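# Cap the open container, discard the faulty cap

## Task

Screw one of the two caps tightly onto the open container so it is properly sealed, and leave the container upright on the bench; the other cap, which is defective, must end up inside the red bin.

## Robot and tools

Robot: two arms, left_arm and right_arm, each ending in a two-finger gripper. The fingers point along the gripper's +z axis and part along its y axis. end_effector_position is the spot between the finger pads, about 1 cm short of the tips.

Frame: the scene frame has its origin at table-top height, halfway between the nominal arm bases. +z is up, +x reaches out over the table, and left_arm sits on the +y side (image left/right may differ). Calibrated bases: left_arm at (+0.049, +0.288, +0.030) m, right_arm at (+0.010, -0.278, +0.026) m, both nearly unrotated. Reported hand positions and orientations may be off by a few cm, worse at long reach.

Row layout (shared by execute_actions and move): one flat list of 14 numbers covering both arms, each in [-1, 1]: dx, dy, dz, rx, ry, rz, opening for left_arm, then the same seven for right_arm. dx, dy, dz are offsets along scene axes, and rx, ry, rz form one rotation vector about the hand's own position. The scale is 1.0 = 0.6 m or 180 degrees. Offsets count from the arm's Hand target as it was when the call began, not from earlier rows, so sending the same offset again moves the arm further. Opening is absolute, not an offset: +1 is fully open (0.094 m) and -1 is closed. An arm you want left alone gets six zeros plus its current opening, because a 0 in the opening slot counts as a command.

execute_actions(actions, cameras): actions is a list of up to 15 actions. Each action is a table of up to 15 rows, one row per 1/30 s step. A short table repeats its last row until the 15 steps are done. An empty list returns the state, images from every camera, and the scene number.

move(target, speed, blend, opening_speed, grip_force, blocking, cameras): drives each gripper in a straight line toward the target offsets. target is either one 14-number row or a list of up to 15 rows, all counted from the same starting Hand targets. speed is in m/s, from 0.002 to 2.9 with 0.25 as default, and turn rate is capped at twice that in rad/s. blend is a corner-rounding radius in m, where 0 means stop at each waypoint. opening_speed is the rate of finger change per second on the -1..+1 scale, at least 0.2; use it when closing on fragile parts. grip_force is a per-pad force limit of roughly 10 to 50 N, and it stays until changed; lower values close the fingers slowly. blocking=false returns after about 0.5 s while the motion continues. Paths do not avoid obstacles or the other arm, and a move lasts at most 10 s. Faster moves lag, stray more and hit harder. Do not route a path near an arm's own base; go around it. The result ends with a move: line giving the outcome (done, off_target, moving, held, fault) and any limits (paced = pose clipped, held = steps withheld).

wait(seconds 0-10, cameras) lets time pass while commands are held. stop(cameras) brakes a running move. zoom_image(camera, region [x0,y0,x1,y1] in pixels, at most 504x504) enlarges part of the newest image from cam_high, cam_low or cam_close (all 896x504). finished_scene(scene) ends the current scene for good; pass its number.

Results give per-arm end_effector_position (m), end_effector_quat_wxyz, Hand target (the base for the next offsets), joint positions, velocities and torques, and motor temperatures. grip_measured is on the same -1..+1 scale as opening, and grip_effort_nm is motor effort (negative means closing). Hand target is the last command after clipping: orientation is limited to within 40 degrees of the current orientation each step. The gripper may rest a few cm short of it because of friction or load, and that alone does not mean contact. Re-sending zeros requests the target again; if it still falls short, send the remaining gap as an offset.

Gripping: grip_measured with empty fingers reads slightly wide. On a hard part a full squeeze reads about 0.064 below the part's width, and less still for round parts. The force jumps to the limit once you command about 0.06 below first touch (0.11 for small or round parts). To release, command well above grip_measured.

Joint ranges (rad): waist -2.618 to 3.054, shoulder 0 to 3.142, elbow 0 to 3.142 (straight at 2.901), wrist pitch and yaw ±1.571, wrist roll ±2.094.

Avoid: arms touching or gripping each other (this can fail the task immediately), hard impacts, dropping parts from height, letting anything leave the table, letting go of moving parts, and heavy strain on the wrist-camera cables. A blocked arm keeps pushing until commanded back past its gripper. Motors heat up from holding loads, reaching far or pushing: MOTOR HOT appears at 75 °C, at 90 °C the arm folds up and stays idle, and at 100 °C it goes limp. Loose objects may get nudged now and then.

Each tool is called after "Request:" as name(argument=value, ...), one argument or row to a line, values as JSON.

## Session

Request:
execute_actions(
  actions=[],
)

Scene clock: 0.00 s.
left_arm: end_effector_position=(+0.4548, +0.2838, +0.1404) grip_measured=+1.000 grip_effort_nm=n/a end_effector_quat_wxyz=(+0.598, -0.020, +0.799, +0.056) | right_arm: end_effector_position=(+0.4232, -0.3043, +0.1425) grip_measured=+1.000 grip_effort_nm=n/a end_effector_quat_wxyz=(+0.602, +0.050, +0.796, -0.036)
Joint positions: left_arm=[-0.108 1.557 0.389 0.879 -0.218 0.004 0.094] | right_arm=[-0.022 1.555 0.419 0.858 0.095 0.03 0.094]
Joint velocities: within noise
Joint torques (N m): no reading
Motor temperatures (°C): left_arm=[26 28 34 29 29 31 29] | right_arm=[28 32 31 30 27 29 29]
Heat: left arm: 34 °C; right arm: 32 °C.
Hand target: left_arm +0.4554, +0.2839, +0.1420; +0.598, -0.020, +0.799, +0.056 | right_arm +0.4247, -0.3043, +0.1465; +0.605, +0.050, +0.794, -0.036
Tool commands: left_gripper/opening=+1.0 right_gripper/opening=+1.0

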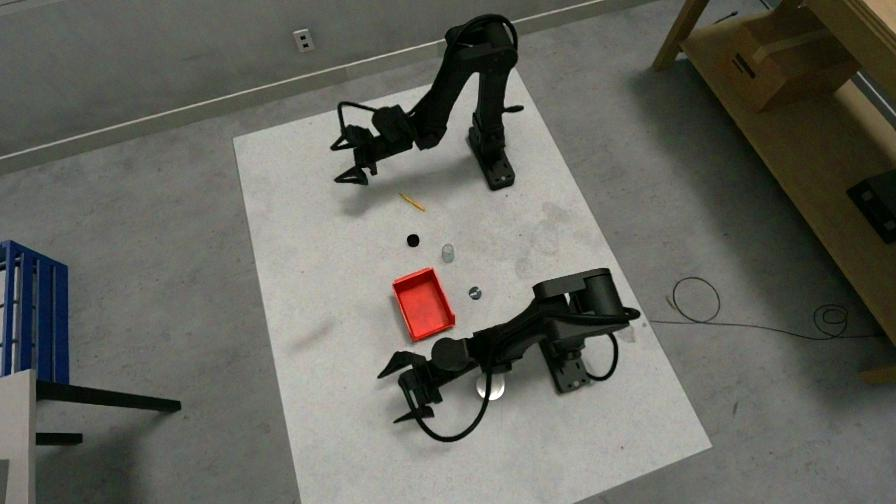

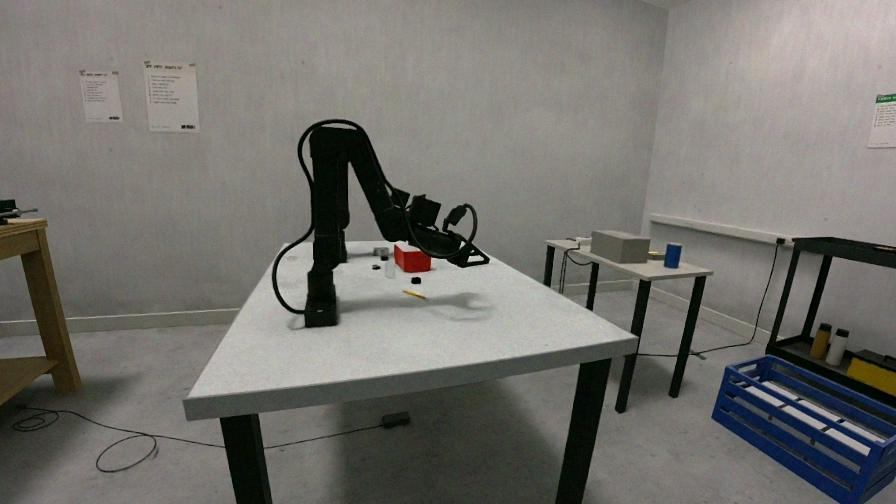

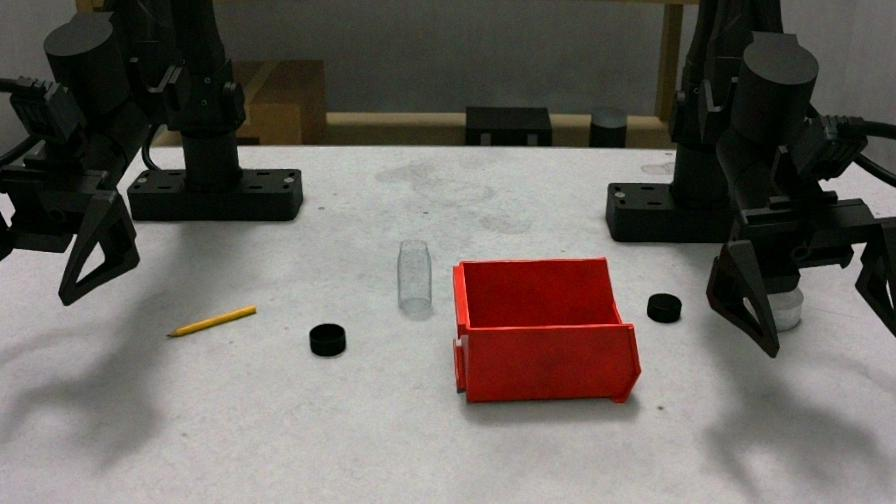

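Request:
zoom_image(
  camera="cam_close",
  region=[150, 220, 450, 380],
)

Request:
zoom_image(
  camera="cam_close",
  region=[430, 230, 850, 430],
)

Request:
zoom_image(
  camera="cam_high",
  region=[370, 170, 540, 430],
)

Scaled by 1.680 from the camera's 896x504 image, which has a finer 1280x720 frame.

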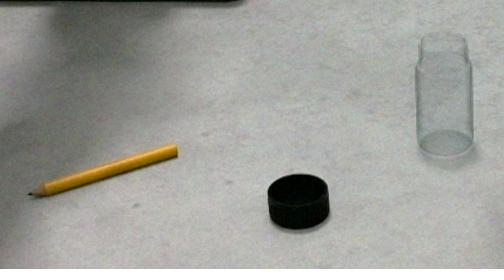

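Scaled by 1.200 from the camera's 896x504 image, which has a finer 1280x720 frame.

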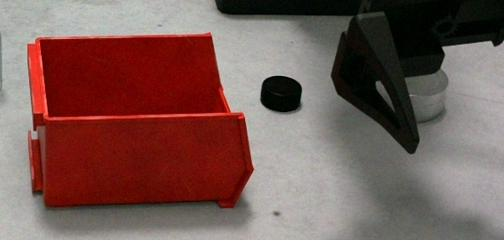

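Scaled by 1.938 from the camera's 896x504 image, which has a finer 1280x720 frame.

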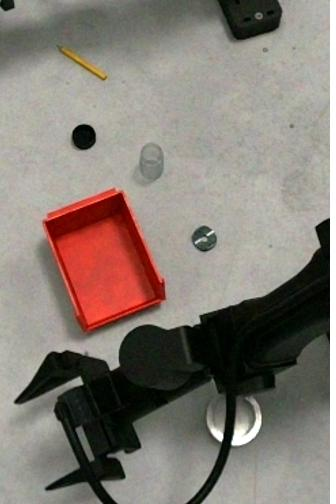

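Request:
zoom_image(
  camera="cam_close",
  region=[290, 310, 370, 370],
)

Request:
zoom_image(
  camera="cam_close",
  region=[630, 280, 700, 335],
)

Request:
zoom_image(
  camera="cam_high",
  region=[395, 225, 495, 310],
)

Request:
zoom_image(
  camera="cam_close",
  region=[370, 225, 450, 335],
)

Scaled by 6.300 from the camera's 896x504 image, which has a finer 1280x720 frame.

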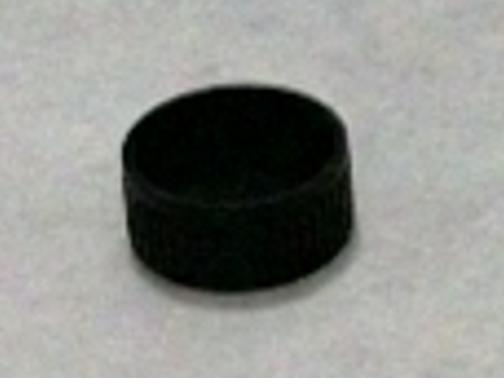

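Scaled by 7.200 from the camera's 896x504 image, which has a finer 1280x720 frame.

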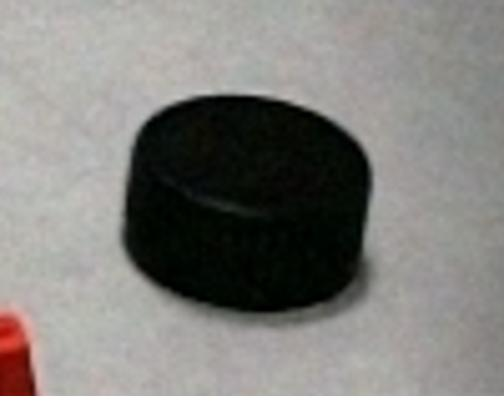

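Scaled by 5.040 from the camera's 896x504 image, which has a finer 1280x720 frame.

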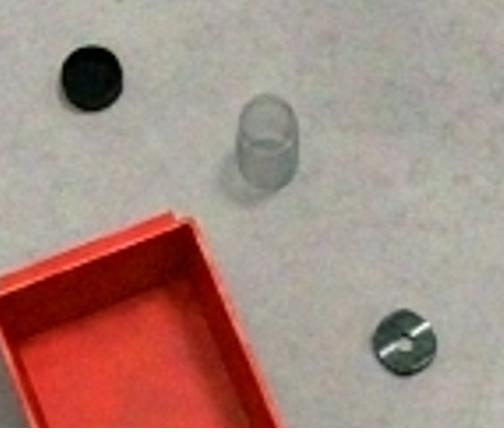

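Scaled by 4.582 from the camera's 896x504 image, which has a finer 1280x720 frame.

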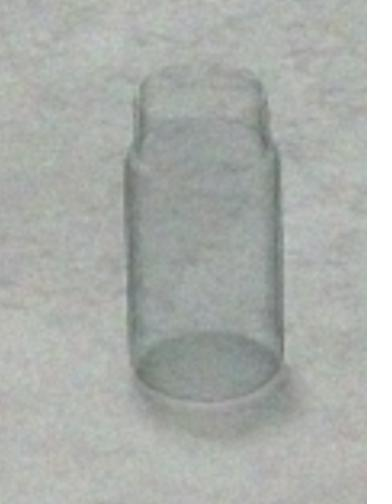

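Request:
move(
  target=[
    [-0.209,-0.1565,0.03,-0.1147,0.1776,0.1236,0.4, -0.0912,0.2238,-0.0108,0.0053,-0.0188,0.2894,0.6],
    [-0.4357,-0.3415,-0.0783,-0.2293,0.3551,0.2472,0.4, -0.3437,0.4322,-0.0358,0.0213,-0.0263,0.5333,0.6],
  ],
  speed=0.3,
  blend=[0.05,0],
  cameras=["all"],
)

Scene clock: 30.30 s.
left_arm: end_effector_position=(+0.1940, +0.0803, +0.0979) grip_measured=+0.401 grip_effort_nm=-0.08 end_effector_quat_wxyz=(+0.000, -0.459, +0.888, -0.007) | right_arm: end_effector_position=(+0.2229, -0.0469, +0.1237) grip_measured=+0.603 grip_effort_nm=-0.15 end_effector_quat_wxyz=(-0.462, +0.531, -0.554, -0.444)
Joint positions: left_arm=[-0.963 1.519 1.023 -1.061 0.002 -1.92 0.066] | right_arm=[0.255 1.576 0.315 0.704 -1.228 -0.529 0.075]
Joint torques (N m): left_arm=[-0.44 -4.94 6.23 0.32 -0.04 -0.06] | right_arm=[0.61 -4.57 5.67 1.25 -0.5 -0.22]
Motor temperatures (°C): left_arm=[26 29 35 35 29 31 29] | right_arm=[28 33 33 35 27 29 29]
Heat: left arm: 35 °C; right arm: 35 °C.
Hand target: left_arm +0.1941, +0.0791, +0.0950; +0.000, -0.461, +0.887, +0.000 | right_arm +0.2185, -0.0450, +0.1251; -0.458, +0.537, -0.546, -0.451
Off the commanded pose: left_arm 0.003 m, 1 deg | right_arm 0.005 m, 1 deg.
move: done

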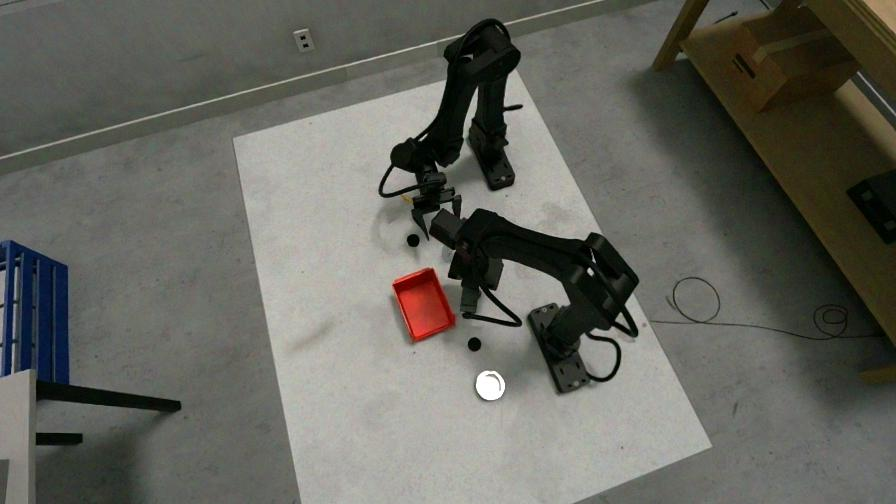

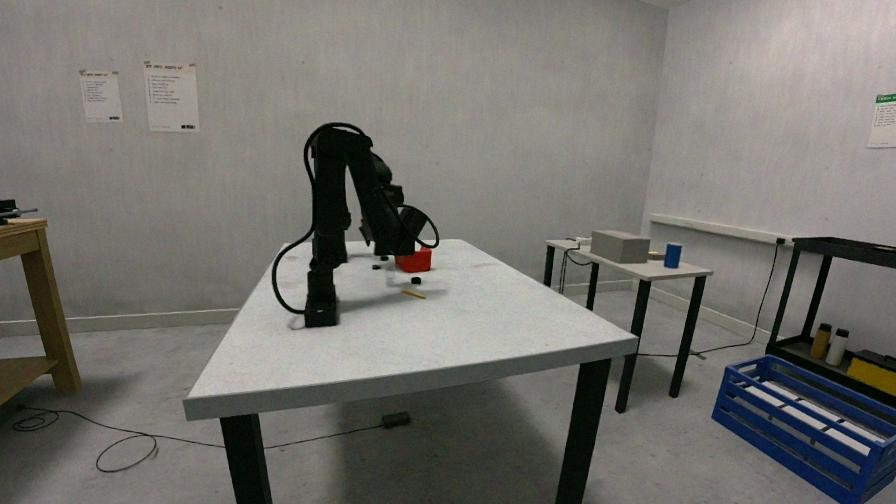

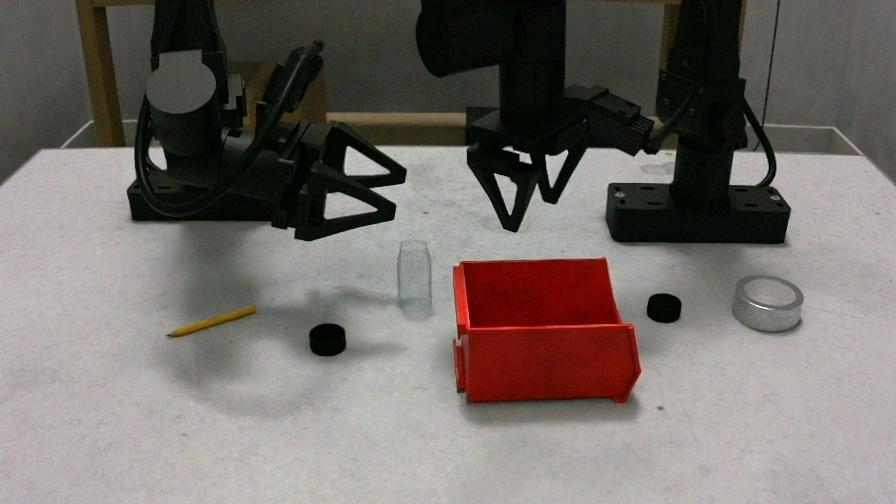

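Request:
zoom_image(
  camera="cam_close",
  region=[270, 100, 670, 340],
)

Request:
zoom_image(
  camera="cam_high",
  region=[380, 160, 520, 360],
)

Scaled by 1.260 from the camera's 896x504 image, which has a finer 1280x720 frame.

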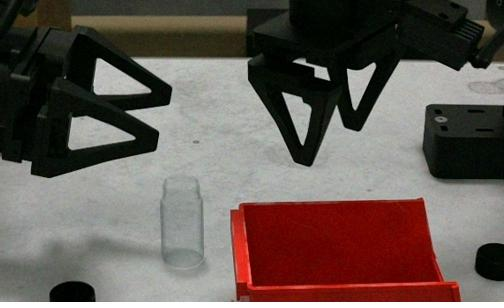

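Scaled by 2.520 from the camera's 896x504 image, which has a finer 1280x720 frame.

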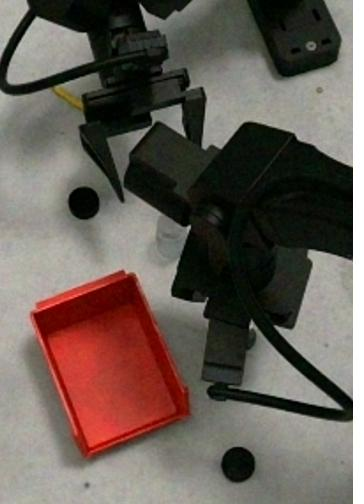

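Request:
move(
  target=[0.0857,0.2128,-0.0083,0,0,0,0.4, 0.0,0.0333,0,0,0,0,0.6],
  speed=0.25,
  cameras=["cam_high","cam_close"],
)

Scene clock: 37.77 s.
left_arm: end_effector_position=(+0.2502, +0.2026, +0.0882) grip_measured=+0.401 grip_effort_nm=-0.08 end_effector_quat_wxyz=(-0.001, -0.460, +0.888, -0.001) | right_arm: end_effector_position=(+0.2191, -0.0271, +0.1265) grip_measured=+0.603 grip_effort_nm=-0.15 end_effector_quat_wxyz=(-0.462, +0.538, -0.545, -0.447)
Joint positions: left_arm=[-0.404 1.406 0.883 -1.049 0.002 -1.362 0.066] | right_arm=[0.343 1.609 0.315 0.837 -1.168 -0.434 0.075]
Joint torques (N m): left_arm=[0.57 -7.94 4.75 0.21 -0.02 0.02] | right_arm=[0.62 -3.56 5.68 1.55 -0.29 0.08]
Heat: left arm: 35 °C; right arm: 34 °C.
Hand target: left_arm +0.2456, +0.2067, +0.0900; +0.001, -0.461, +0.887, +0.000 | right_arm +0.2185, -0.0251, +0.1251; -0.458, +0.537, -0.546, -0.451
Off the commanded pose: left_arm 0.007 m, 0 deg | right_arm 0.003 m, 1 deg.
move: done
Images, in order (width x height): cam_high 896x504, cam_close 896x504.

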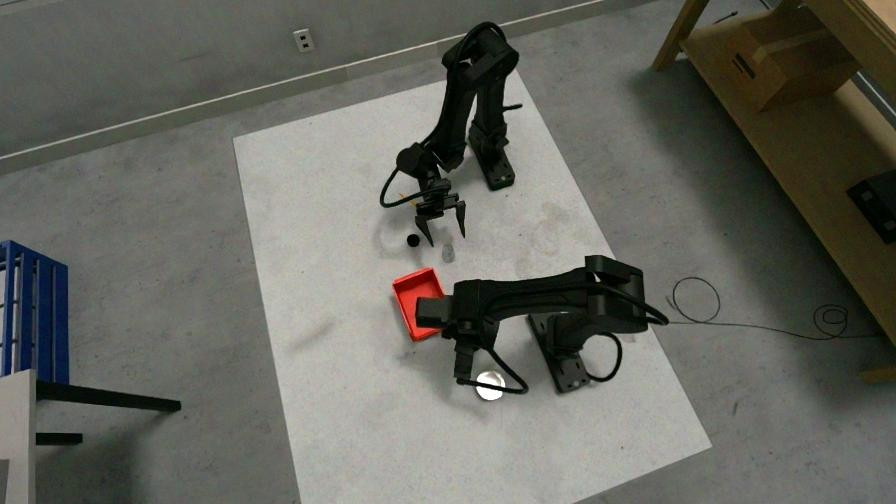

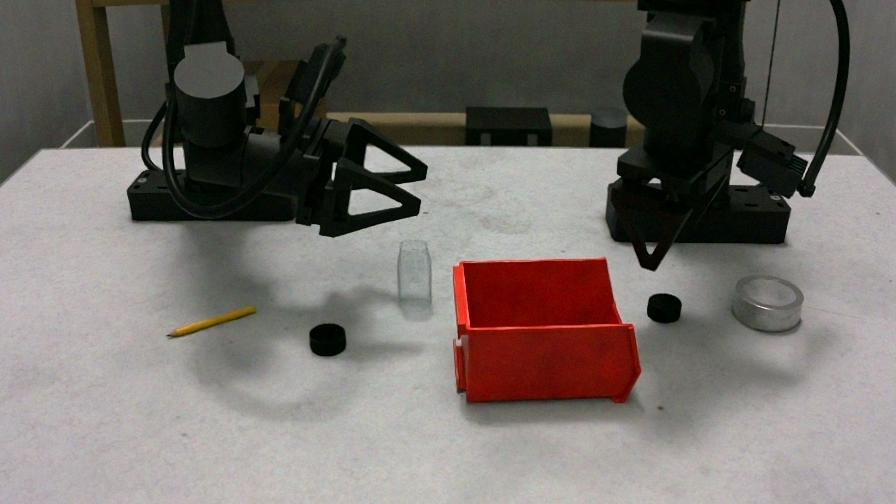

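Request:
zoom_image(
  camera="cam_high",
  region=[390, 180, 510, 300],
)

Request:
zoom_image(
  camera="cam_close",
  region=[590, 180, 710, 340],
)

Request:
zoom_image(
  camera="cam_close",
  region=[330, 100, 460, 330],
)

Scaled by 4.200 from the camera's 896x504 image, which has a finer 1280x720 frame.

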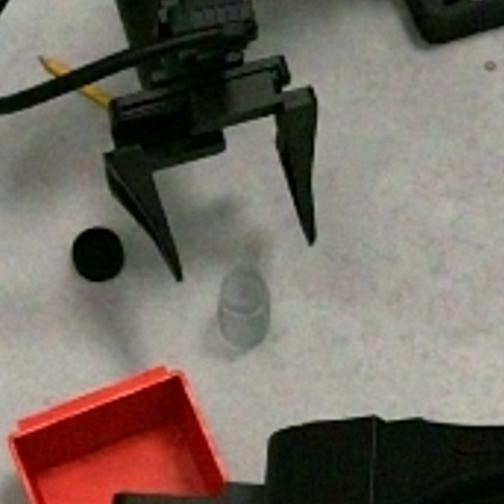

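Scaled by 3.150 from the camera's 896x504 image, which has a finer 1280x720 frame.

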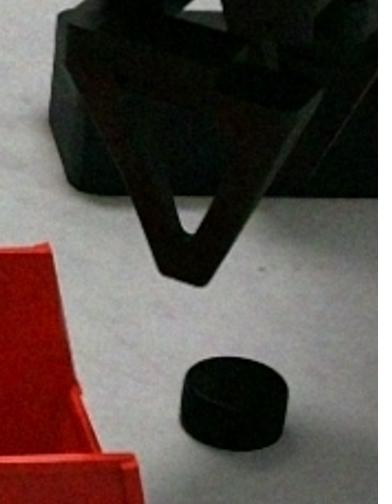

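Scaled by 2.191 from the camera's 896x504 image, which has a finer 1280x720 frame.

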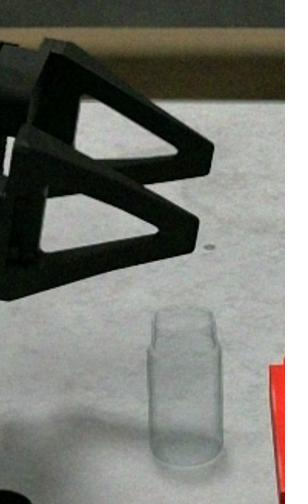

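Request:
move(
  target=[-0.0067,0.0067,-0.075,0,0,0,0.4, 0.0,0.0,-0.136,0,0,0,0.6],
  speed=0.2,
  cameras=["cam_high","cam_close"],
)

Request:
zoom_image(
  camera="cam_close",
  region=[590, 180, 710, 340],
)

Request:
zoom_image(
  camera="cam_close",
  region=[310, 180, 460, 330],
)

Request:
zoom_image(
  camera="cam_high",
  region=[390, 180, 510, 300],
)

Scene clock: 41.73 s.
left_arm: end_effector_position=(+0.2447, +0.2071, +0.0510) grip_measured=+0.401 grip_effort_nm=-0.08 end_effector_quat_wxyz=(+0.006, -0.460, +0.888, -0.010) | right_arm: end_effector_position=(+0.2220, -0.0265, +0.0447) grip_measured=+0.603 grip_effort_nm=-0.15 end_effector_quat_wxyz=(-0.460, +0.536, -0.550, -0.446)
Joint positions: left_arm=[-0.394 1.412 0.73 -0.866 0.003 -1.351 0.066] | right_arm=[0.343 2.18 0.315 1.398 -1.162 -0.437 0.075]
Joint torques (N m): left_arm=[0.69 -3.58 4.79 0.37 -0.03 0.04] | right_arm=[0.62 -4.81 1.2 1.7 -0.35 0.04]
Heat: left arm: 35 °C; right arm: 34 °C.
Hand target: left_arm +0.2415, +0.2107, +0.0450; +0.001, -0.461, +0.887, +0.000 | right_arm +0.2185, -0.0251, +0.0434; -0.458, +0.537, -0.546, -0.451
Off the commanded pose: left_arm 0.008 m, 1 deg | right_arm 0.004 m, 1 deg.
move: done
Images, in order (width x height): cam_high 896x504, cam_close 896x504.

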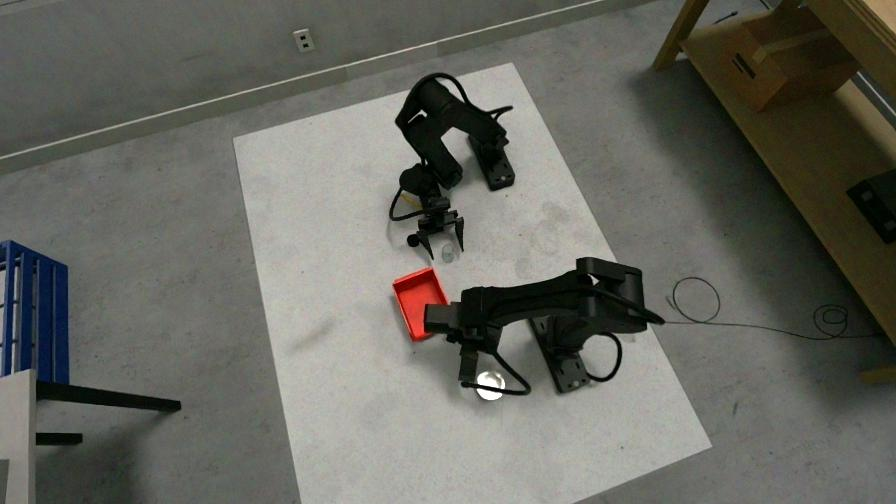

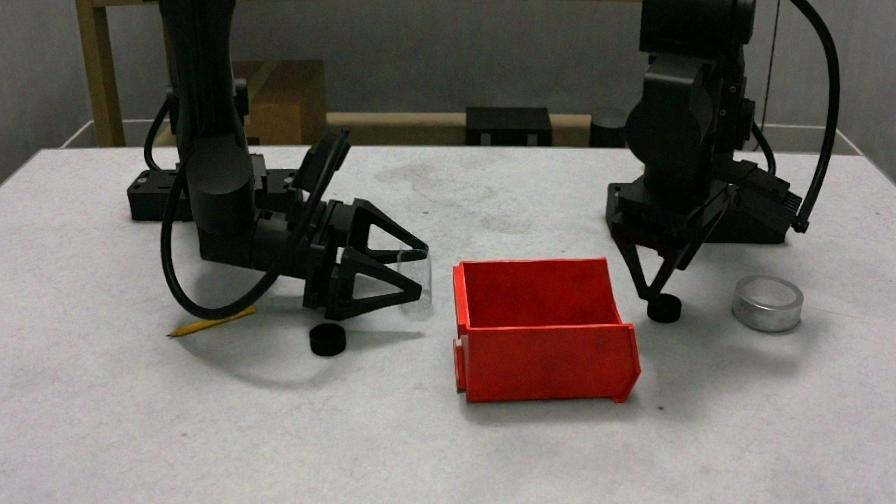

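Scaled by 3.150 from the camera's 896x504 image, which has a finer 1280x720 frame.

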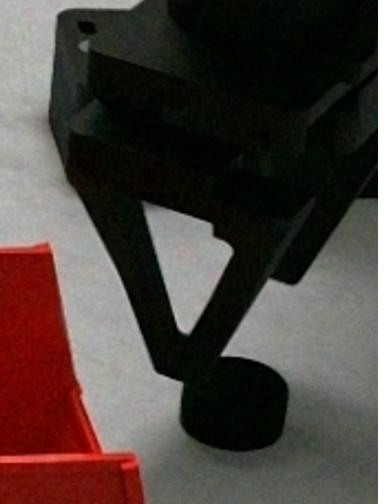

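Scaled by 3.360 from the camera's 896x504 image, which has a finer 1280x720 frame.

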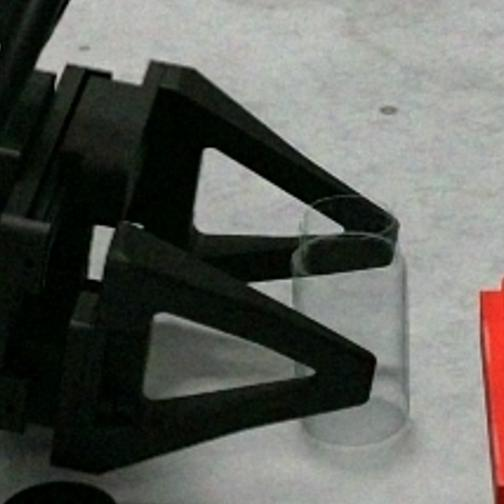

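Scaled by 4.200 from the camera's 896x504 image, which has a finer 1280x720 frame.

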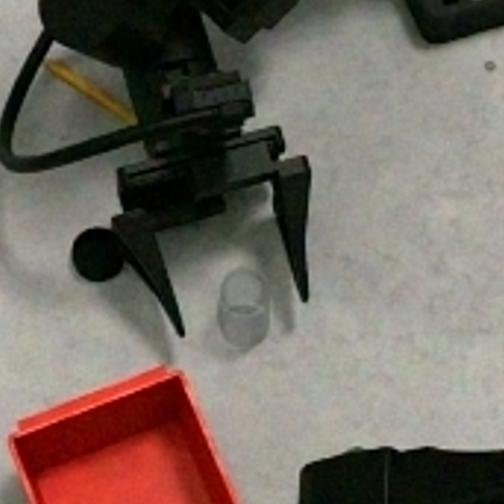

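Request:
move(
  target=[-0.002,0.002,-0.045,0,0,0,0.4, 0.0,0.0,0,0,0,0,-0.45],
  speed=0.12,
  opening_speed=0.6,
  grip_force=[45,40],
  cameras=["cam_high","cam_close"],
)

Request:
zoom_image(
  camera="cam_close",
  region=[590, 180, 710, 340],
)

Request:
zoom_image(
  camera="cam_close",
  region=[310, 180, 460, 330],
)

Scene clock: 45.47 s.
left_arm: end_effector_position=(+0.2441, +0.2081, +0.0237) grip_measured=+0.401 grip_effort_nm=-0.08 end_effector_quat_wxyz=(+0.006, -0.460, +0.888, -0.010) | right_arm: end_effector_position=(+0.2221, -0.0265, +0.0450) grip_measured=-0.316 grip_effort_nm=-0.80 end_effector_quat_wxyz=(-0.460, +0.536, -0.550, -0.446)
Joint positions: left_arm=[-0.39 1.47 0.656 -0.733 0.003 -1.348 0.066] | right_arm=[0.343 2.18 0.315 1.4 -1.162 -0.435 0.032]
Joint torques (N m): left_arm=[0.55 -3.73 4.37 0.37 -0.03 0.07] | right_arm=[0.59 -4.74 1.14 1.71 -0.34 0.06]
Heat: left arm: 35 °C; right arm: 35 °C.
Hand target: left_arm +0.2403, +0.2120, +0.0180; +0.000, -0.461, +0.887, +0.000 | right_arm +0.2185, -0.0251, +0.0434; -0.458, +0.537, -0.546, -0.451
Off the commanded pose: left_arm 0.008 m, 1 deg | right_arm 0.004 m, 1 deg.
grip_force (N): 45, 40
move: done
Images, in order (width x height): cam_high 896x504, cam_close 896x504.

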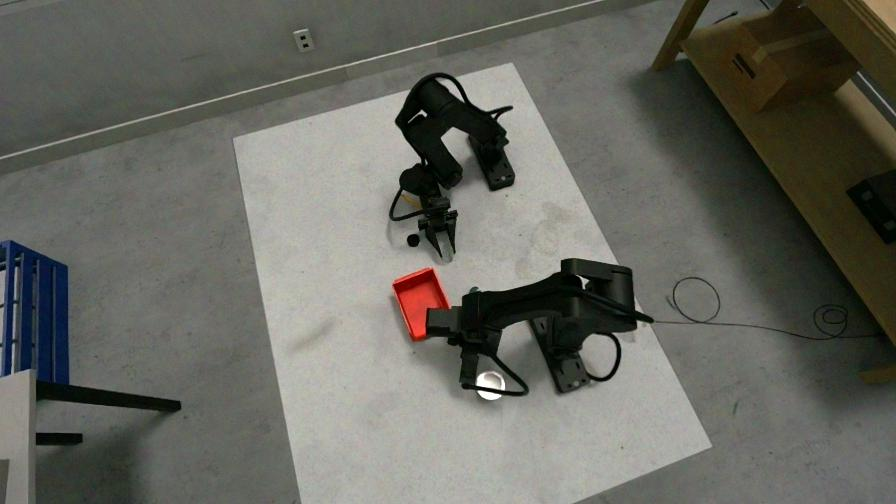

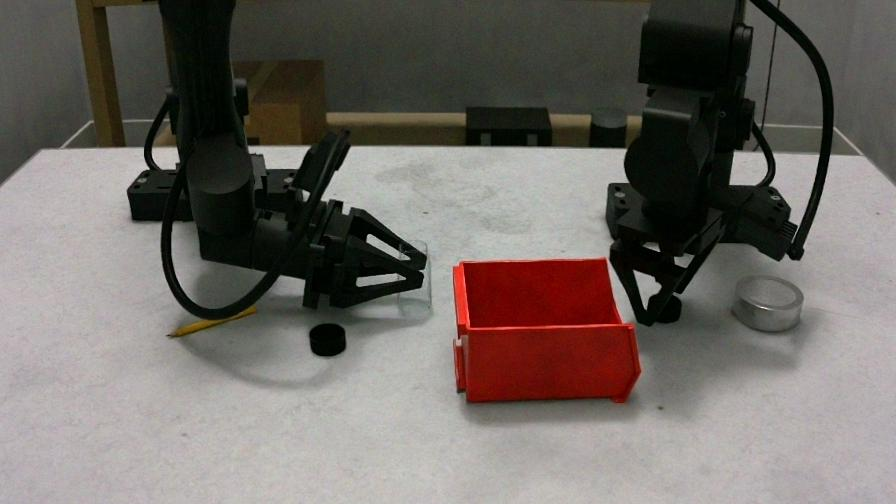

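Scaled by 3.150 from the camera's 896x504 image, which has a finer 1280x720 frame.

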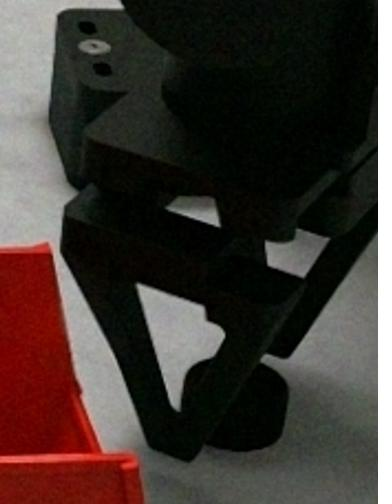

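Scaled by 3.360 from the camera's 896x504 image, which has a finer 1280x720 frame.

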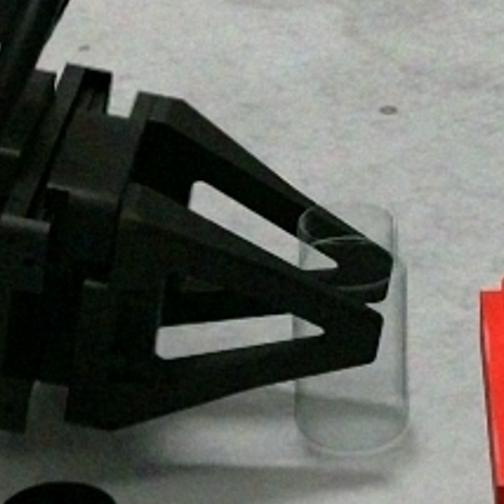

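Request:
move(
  target=[0,0,0,0,0,0,-0.45, 0.0,0.0,0,0,0,0,-0.45],
  opening_speed=0.8,
  cameras=["cam_close"],
)

Request:
zoom_image(
  camera="cam_close",
  region=[590, 200, 710, 340],
)

Scene clock: 47.40 s.
left_arm: end_effector_position=(+0.2442, +0.2081, +0.0237) grip_measured=-0.361 grip_effort_nm=-0.86 end_effector_quat_wxyz=(+0.006, -0.460, +0.888, -0.010) | right_arm: end_effector_position=(+0.2221, -0.0265, +0.0450) grip_measured=-0.317 grip_effort_nm=-0.83 end_effector_quat_wxyz=(-0.460, +0.536, -0.550, -0.446)
Joint positions: left_arm=[-0.39 1.47 0.656 -0.733 0.003 -1.348 0.03] | right_arm=[0.343 2.18 0.315 1.4 -1.162 -0.435 0.032]
Joint torques (N m): left_arm=[0.61 -3.85 4.31 0.39 -0.03 0.06] | right_arm=[0.65 -4.72 1.13 1.72 -0.34 0.05]
Heat: left arm: 35 °C; right arm: 35 °C.
Hand target: left_arm +0.2403, +0.2119, +0.0180; +0.001, -0.462, +0.887, +0.000 | right_arm +0.2185, -0.0251, +0.0434; -0.458, +0.537, -0.546, -0.451
Off the commanded pose: left_arm 0.008 m, 1 deg | right_arm 0.004 m, 1 deg.
grip_force (N): 45, 40
move: done
Images, in order (width x height): cam_close 896x504.

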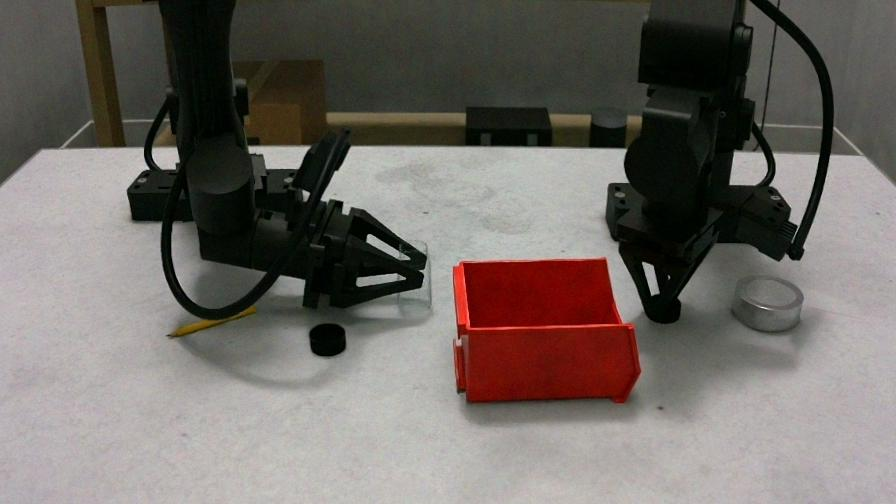

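Scaled by 3.600 from the camera's 896x504 image, which has a finer 1280x720 frame.

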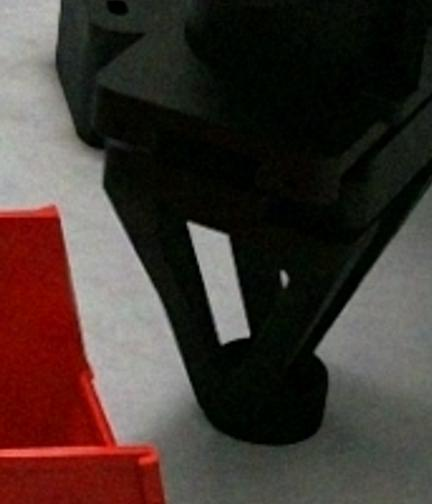

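Request:
move(
  target=[
    [0,0,0.178,0,0,0,-0.45, 0,0,0,0,0,0,-0.45],
    [-0.0188,-0.3807,0.17,0,0,0,-0.45, 0,0,0,0,0,0,-0.45],
  ],
  speed=0.25,
  blend=[0.04,0],
  cameras=["cam_high","cam_close"],
)

Request:
zoom_image(
  camera="cam_close",
  region=[310, 160, 510, 330],
)

Request:
zoom_image(
  camera="cam_high",
  region=[390, 180, 510, 300],
)

Scene clock: 51.03 s.
left_arm: end_effector_position=(+0.2269, -0.0190, +0.1238) grip_measured=-0.363 grip_effort_nm=-0.94 end_effector_quat_wxyz=(-0.004, -0.455, +0.890, -0.017) | right_arm: end_effector_position=(+0.2221, -0.0265, +0.0450) grip_measured=-0.317 grip_effort_nm=-0.83 end_effector_quat_wxyz=(-0.460, +0.536, -0.550, -0.446)
Joint positions: left_arm=[-1.043 1.862 1.513 -1.187 0.009 -1.991 0.03] | right_arm=[0.343 2.18 0.315 1.4 -1.162 -0.435 0.032]
Joint torques (N m): left_arm=[0.31 -8.46 7.84 0.14 -0.06 -0.01] | right_arm=[0.59 -4.74 1.14 1.73 -0.34 0.05]
Heat: left arm: 35 °C; right arm: 35 °C.
Hand target: left_arm +0.2289, -0.0165, +0.1199; +0.000, -0.461, +0.887, +0.000 | right_arm +0.2185, -0.0251, +0.0434; -0.458, +0.537, -0.546, -0.451
Off the commanded pose: left_arm 0.005 m, 2 deg | right_arm 0.004 m, 1 deg.
grip_force (N): 45, 40
move: done
Images, in order (width x height): cam_high 896x504, cam_close 896x504.

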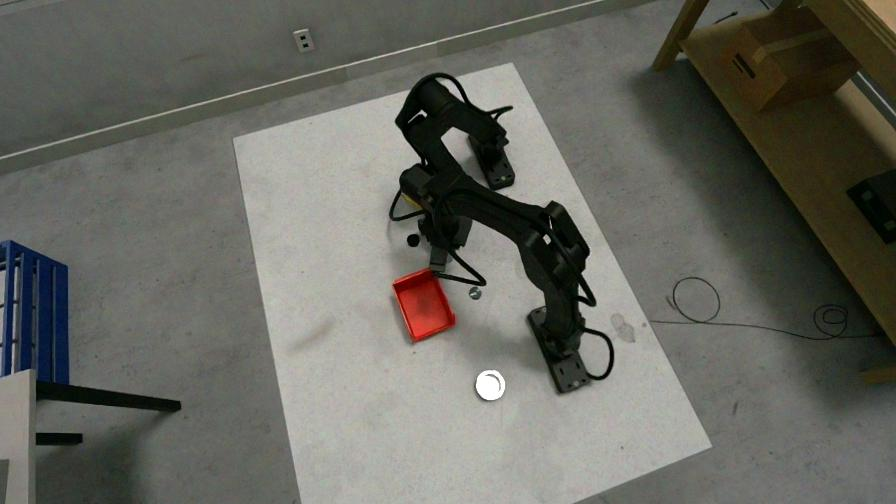

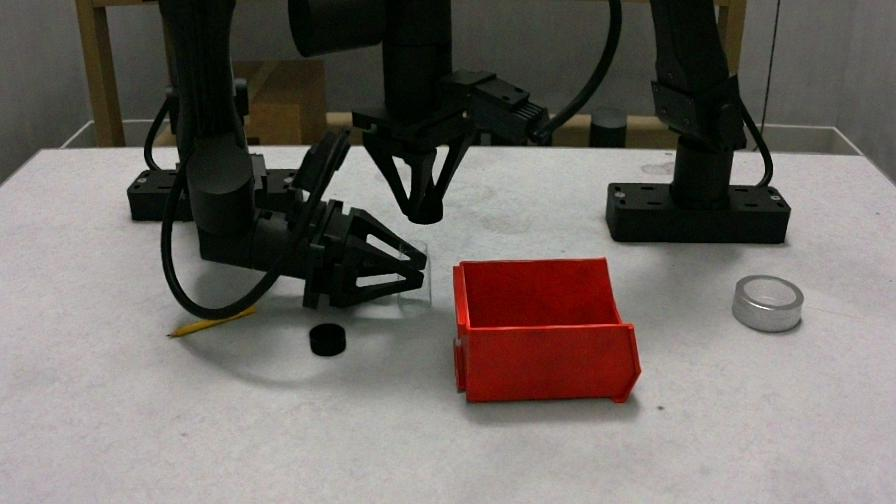

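Scaled by 2.520 from the camera's 896x504 image, which has a finer 1280x720 frame.

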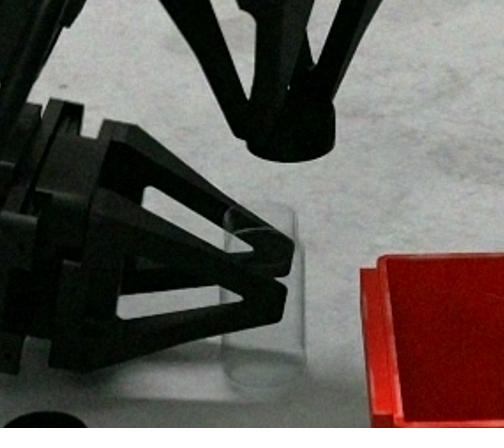

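Scaled by 4.200 from the camera's 896x504 image, which has a finer 1280x720 frame.

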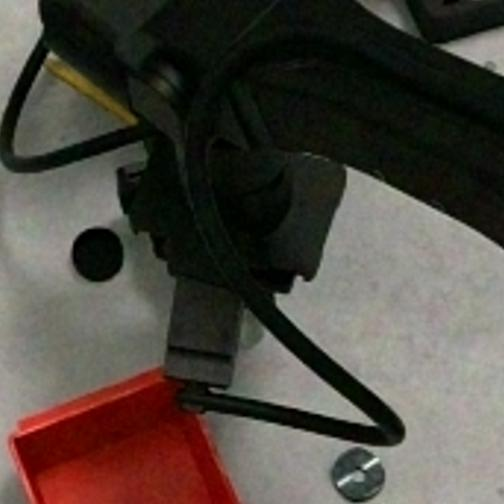

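Request:
wait(
  seconds=0.1,
  cameras=["cam_low"],
)

Request:
zoom_image(
  camera="cam_low",
  region=[350, 200, 450, 300],
)

Scene clock: 56.03 s.
left_arm: end_effector_position=(+0.2268, -0.0189, +0.1238) grip_measured=-0.363 grip_effort_nm=-0.94 end_effector_quat_wxyz=(-0.004, -0.456, +0.890, -0.017) | right_arm: end_effector_position=(+0.2221, -0.0265, +0.0450) grip_measured=-0.317 grip_effort_nm=-0.83 end_effector_quat_wxyz=(-0.460, +0.536, -0.550, -0.446)
Joint positions: left_arm=[-1.043 1.862 1.513 -1.188 0.009 -1.991 0.03] | right_arm=[0.343 2.18 0.315 1.4 -1.162 -0.435 0.032]
Joint torques (N m): left_arm=[0.28 -8.38 7.84 0.12 -0.08 -0.05] | right_arm=[0.61 -4.7 1.18 1.72 -0.33 0.05]
Heat: left arm: 35 °C; right arm: 35 °C.
Hand target: left_arm +0.2289, -0.0165, +0.1199; +0.000, -0.461, +0.887, +0.000 | right_arm +0.2185, -0.0251, +0.0434; -0.458, +0.537, -0.546, -0.451
Tool commands: left_gripper/opening=-0.45 right_gripper/opening=-0.45
Off the commanded pose: left_arm 0.005 m, 2 deg | right_arm 0.004 m, 1 deg.
grip_force (N): 45, 40
wait: 0.10 s; at rest from the start
Images, in order (width x height): cam_low 896x504.

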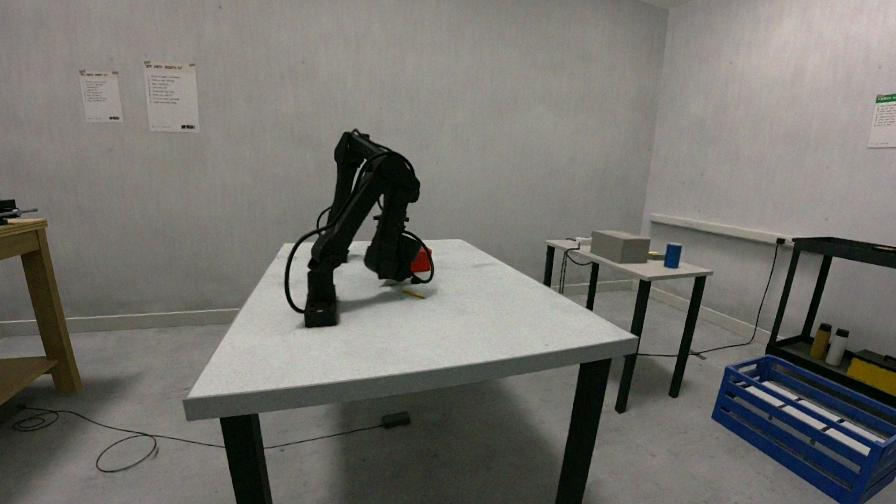

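Scaled by 5.040 from the camera's 896x504 image, which has a finer 1280x720 frame.

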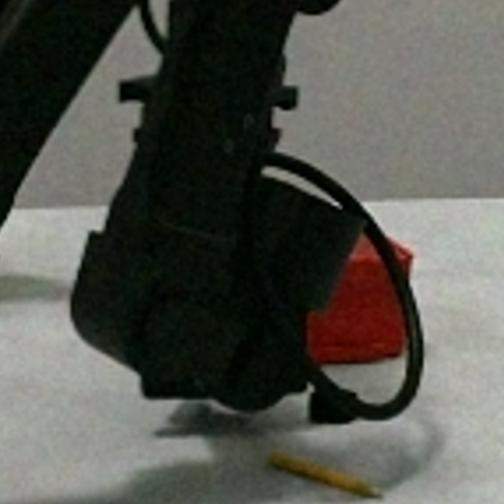

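Request:
move(
  target=[-0.005,-0.0192,-0.0417,0,0,0,-0.45, 0,0,0,0,0,0,-0.45],
  speed=0.12,
  cameras=["cam_close"],
)

Request:
zoom_image(
  camera="cam_close",
  region=[360, 180, 480, 330],
)

Scene clock: 57.60 s.
left_arm: end_effector_position=(+0.2283, -0.0320, +0.1084) grip_measured=-0.363 grip_effort_nm=-0.94 end_effector_quat_wxyz=(-0.004, -0.459, +0.888, -0.021) | right_arm: end_effector_position=(+0.2221, -0.0265, +0.0450) grip_measured=-0.317 grip_effort_nm=-0.83 end_effector_quat_wxyz=(-0.460, +0.536, -0.550, -0.446)
Joint positions: left_arm=[-1.057 1.908 1.513 -1.133 0.009 -2.014 0.03] | right_arm=[0.343 2.18 0.315 1.4 -1.162 -0.435 0.032]
Joint torques (N m): left_arm=[-0.47 -8.9 5.18 0.36 -0.07 -0.07] | right_arm=[0.65 -4.71 1.13 1.71 -0.33 0.06]
Heat: left arm: 36 °C; right arm: 35 °C.
Hand target: left_arm +0.2259, -0.0280, +0.0949; +0.000, -0.461, +0.887, +0.000 | right_arm +0.2185, -0.0251, +0.0434; -0.458, +0.537, -0.546, -0.451
Off the commanded pose: left_arm 0.014 m, 3 deg | right_arm 0.004 m, 1 deg.
grip_force (N): 45, 40
move: off_target (left_arm)
Images, in order (width x height): cam_close 896x504.

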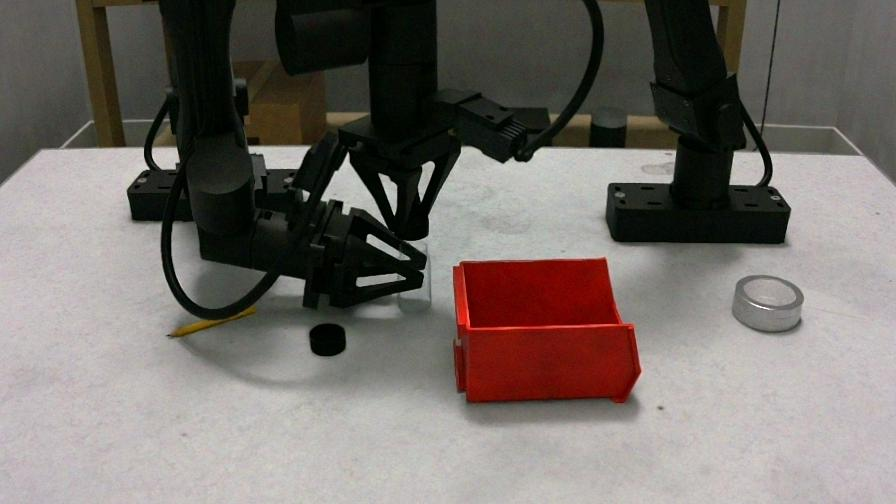

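Scaled by 3.360 from the camera's 896x504 image, which has a finer 1280x720 frame.

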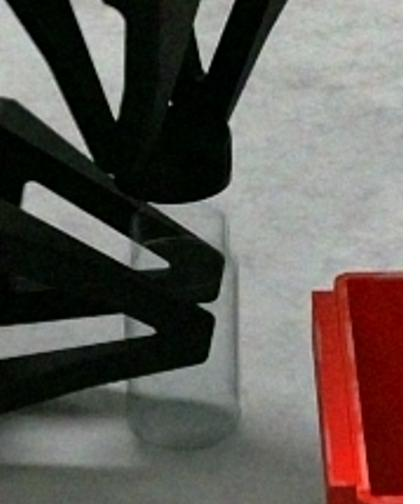

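Request:
move(
  target=[-0.004,0.003,-0.012,0,0,0,-0.45, 0,0,0,0,0,0,-0.45],
  speed=0.08,
  cameras=["cam_close"],
)

Request:
zoom_image(
  camera="cam_close",
  region=[360, 180, 480, 330],
)

Scene clock: 59.57 s.
left_arm: end_effector_position=(+0.2263, -0.0310, +0.1006) grip_measured=-0.363 grip_effort_nm=-0.94 end_effector_quat_wxyz=(-0.004, -0.460, +0.888, -0.020) | right_arm: end_effector_position=(+0.2221, -0.0265, +0.0450) grip_measured=-0.317 grip_effort_nm=-0.84 end_effector_quat_wxyz=(-0.460, +0.536, -0.550, -0.446)
Joint positions: left_arm=[-1.061 1.908 1.481 -1.104 0.009 -2.018 0.03] | right_arm=[0.343 2.18 0.315 1.4 -1.162 -0.435 0.032]
Joint torques (N m): left_arm=[-0.49 -9.28 4.94 0.39 -0.1 -0.05] | right_arm=[0.65 -4.71 1.16 1.74 -0.34 0.06]
Heat: left arm: 35 °C; right arm: 35 °C.
Hand target: left_arm +0.2235, -0.0262, +0.0878; +0.000, -0.461, +0.887, +0.000 | right_arm +0.2185, -0.0251, +0.0434; -0.458, +0.537, -0.546, -0.451
Off the commanded pose: left_arm 0.014 m, 2 deg | right_arm 0.004 m, 1 deg.
grip_force (N): 45, 40
move: off_target (left_arm)
Images, in order (width x height): cam_close 896x504.

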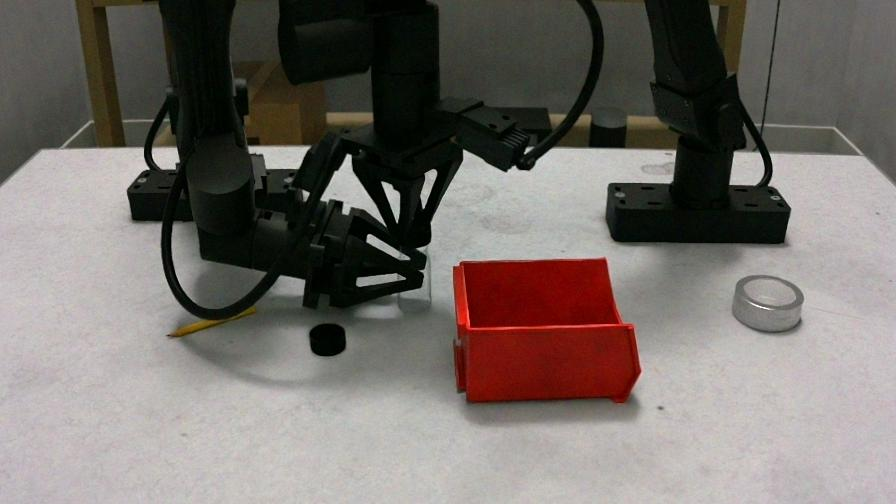

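Scaled by 3.360 from the camera's 896x504 image, which has a finer 1280x720 frame.

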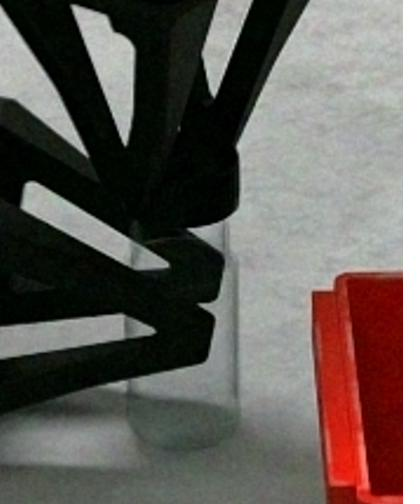

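Request:
move(
  target=[0.002,-0.002,-0.012,0,0,0,-0.45, 0,0,0,0,0,0,-0.45],
  speed=0.08,
  cameras=["cam_close"],
)

Request:
zoom_image(
  camera="cam_close",
  region=[360, 180, 480, 330],
)

Scene clock: 61.13 s.
left_arm: end_effector_position=(+0.2273, -0.0329, +0.0977) grip_measured=-0.363 grip_effort_nm=-0.94 end_effector_quat_wxyz=(-0.004, -0.460, +0.888, -0.026) | right_arm: end_effector_position=(+0.2221, -0.0265, +0.0450) grip_measured=-0.317 grip_effort_nm=-0.84 end_effector_quat_wxyz=(-0.460, +0.536, -0.550, -0.446)
Joint positions: left_arm=[-1.061 1.908 1.469 -1.081 0.009 -2.018 0.03] | right_arm=[0.343 2.18 0.315 1.4 -1.162 -0.435 0.032]
Joint torques (N m): left_arm=[-0.35 -8.21 4.94 0.43 -0.09 -0.05] | right_arm=[0.57 -4.74 1.13 1.72 -0.35 0.04]
Heat: left arm: 35 °C; right arm: 35 °C.
Hand target: left_arm +0.2247, -0.0274, +0.0805; +0.000, -0.461, +0.887, +0.000 | right_arm +0.2185, -0.0251, +0.0434; -0.458, +0.537, -0.546, -0.451
Off the commanded pose: left_arm 0.018 m, 3 deg | right_arm 0.004 m, 1 deg.
grip_force (N): 45, 40
move: off_target (left_arm)
Images, in order (width x height): cam_close 896x504.

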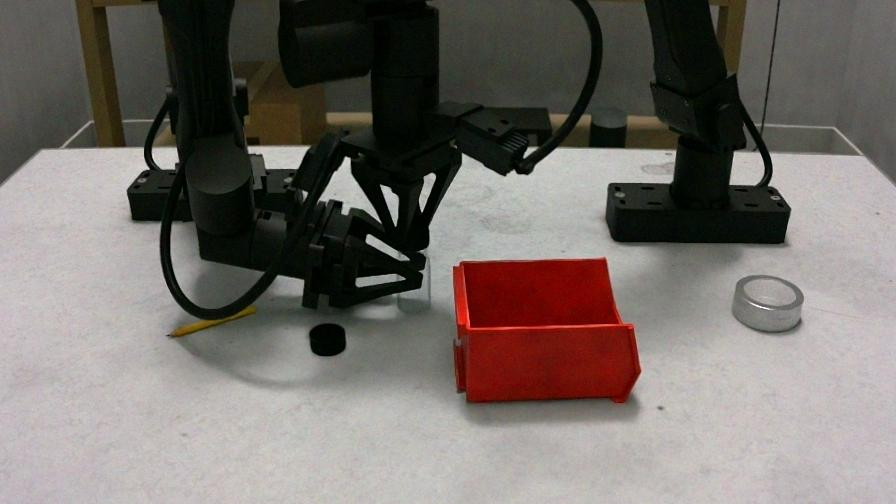

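Scaled by 3.360 from the camera's 896x504 image, which has a finer 1280x720 frame.

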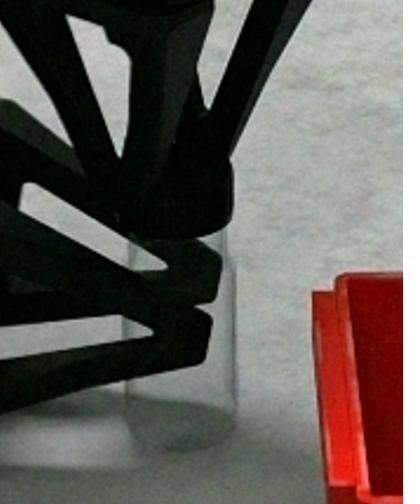

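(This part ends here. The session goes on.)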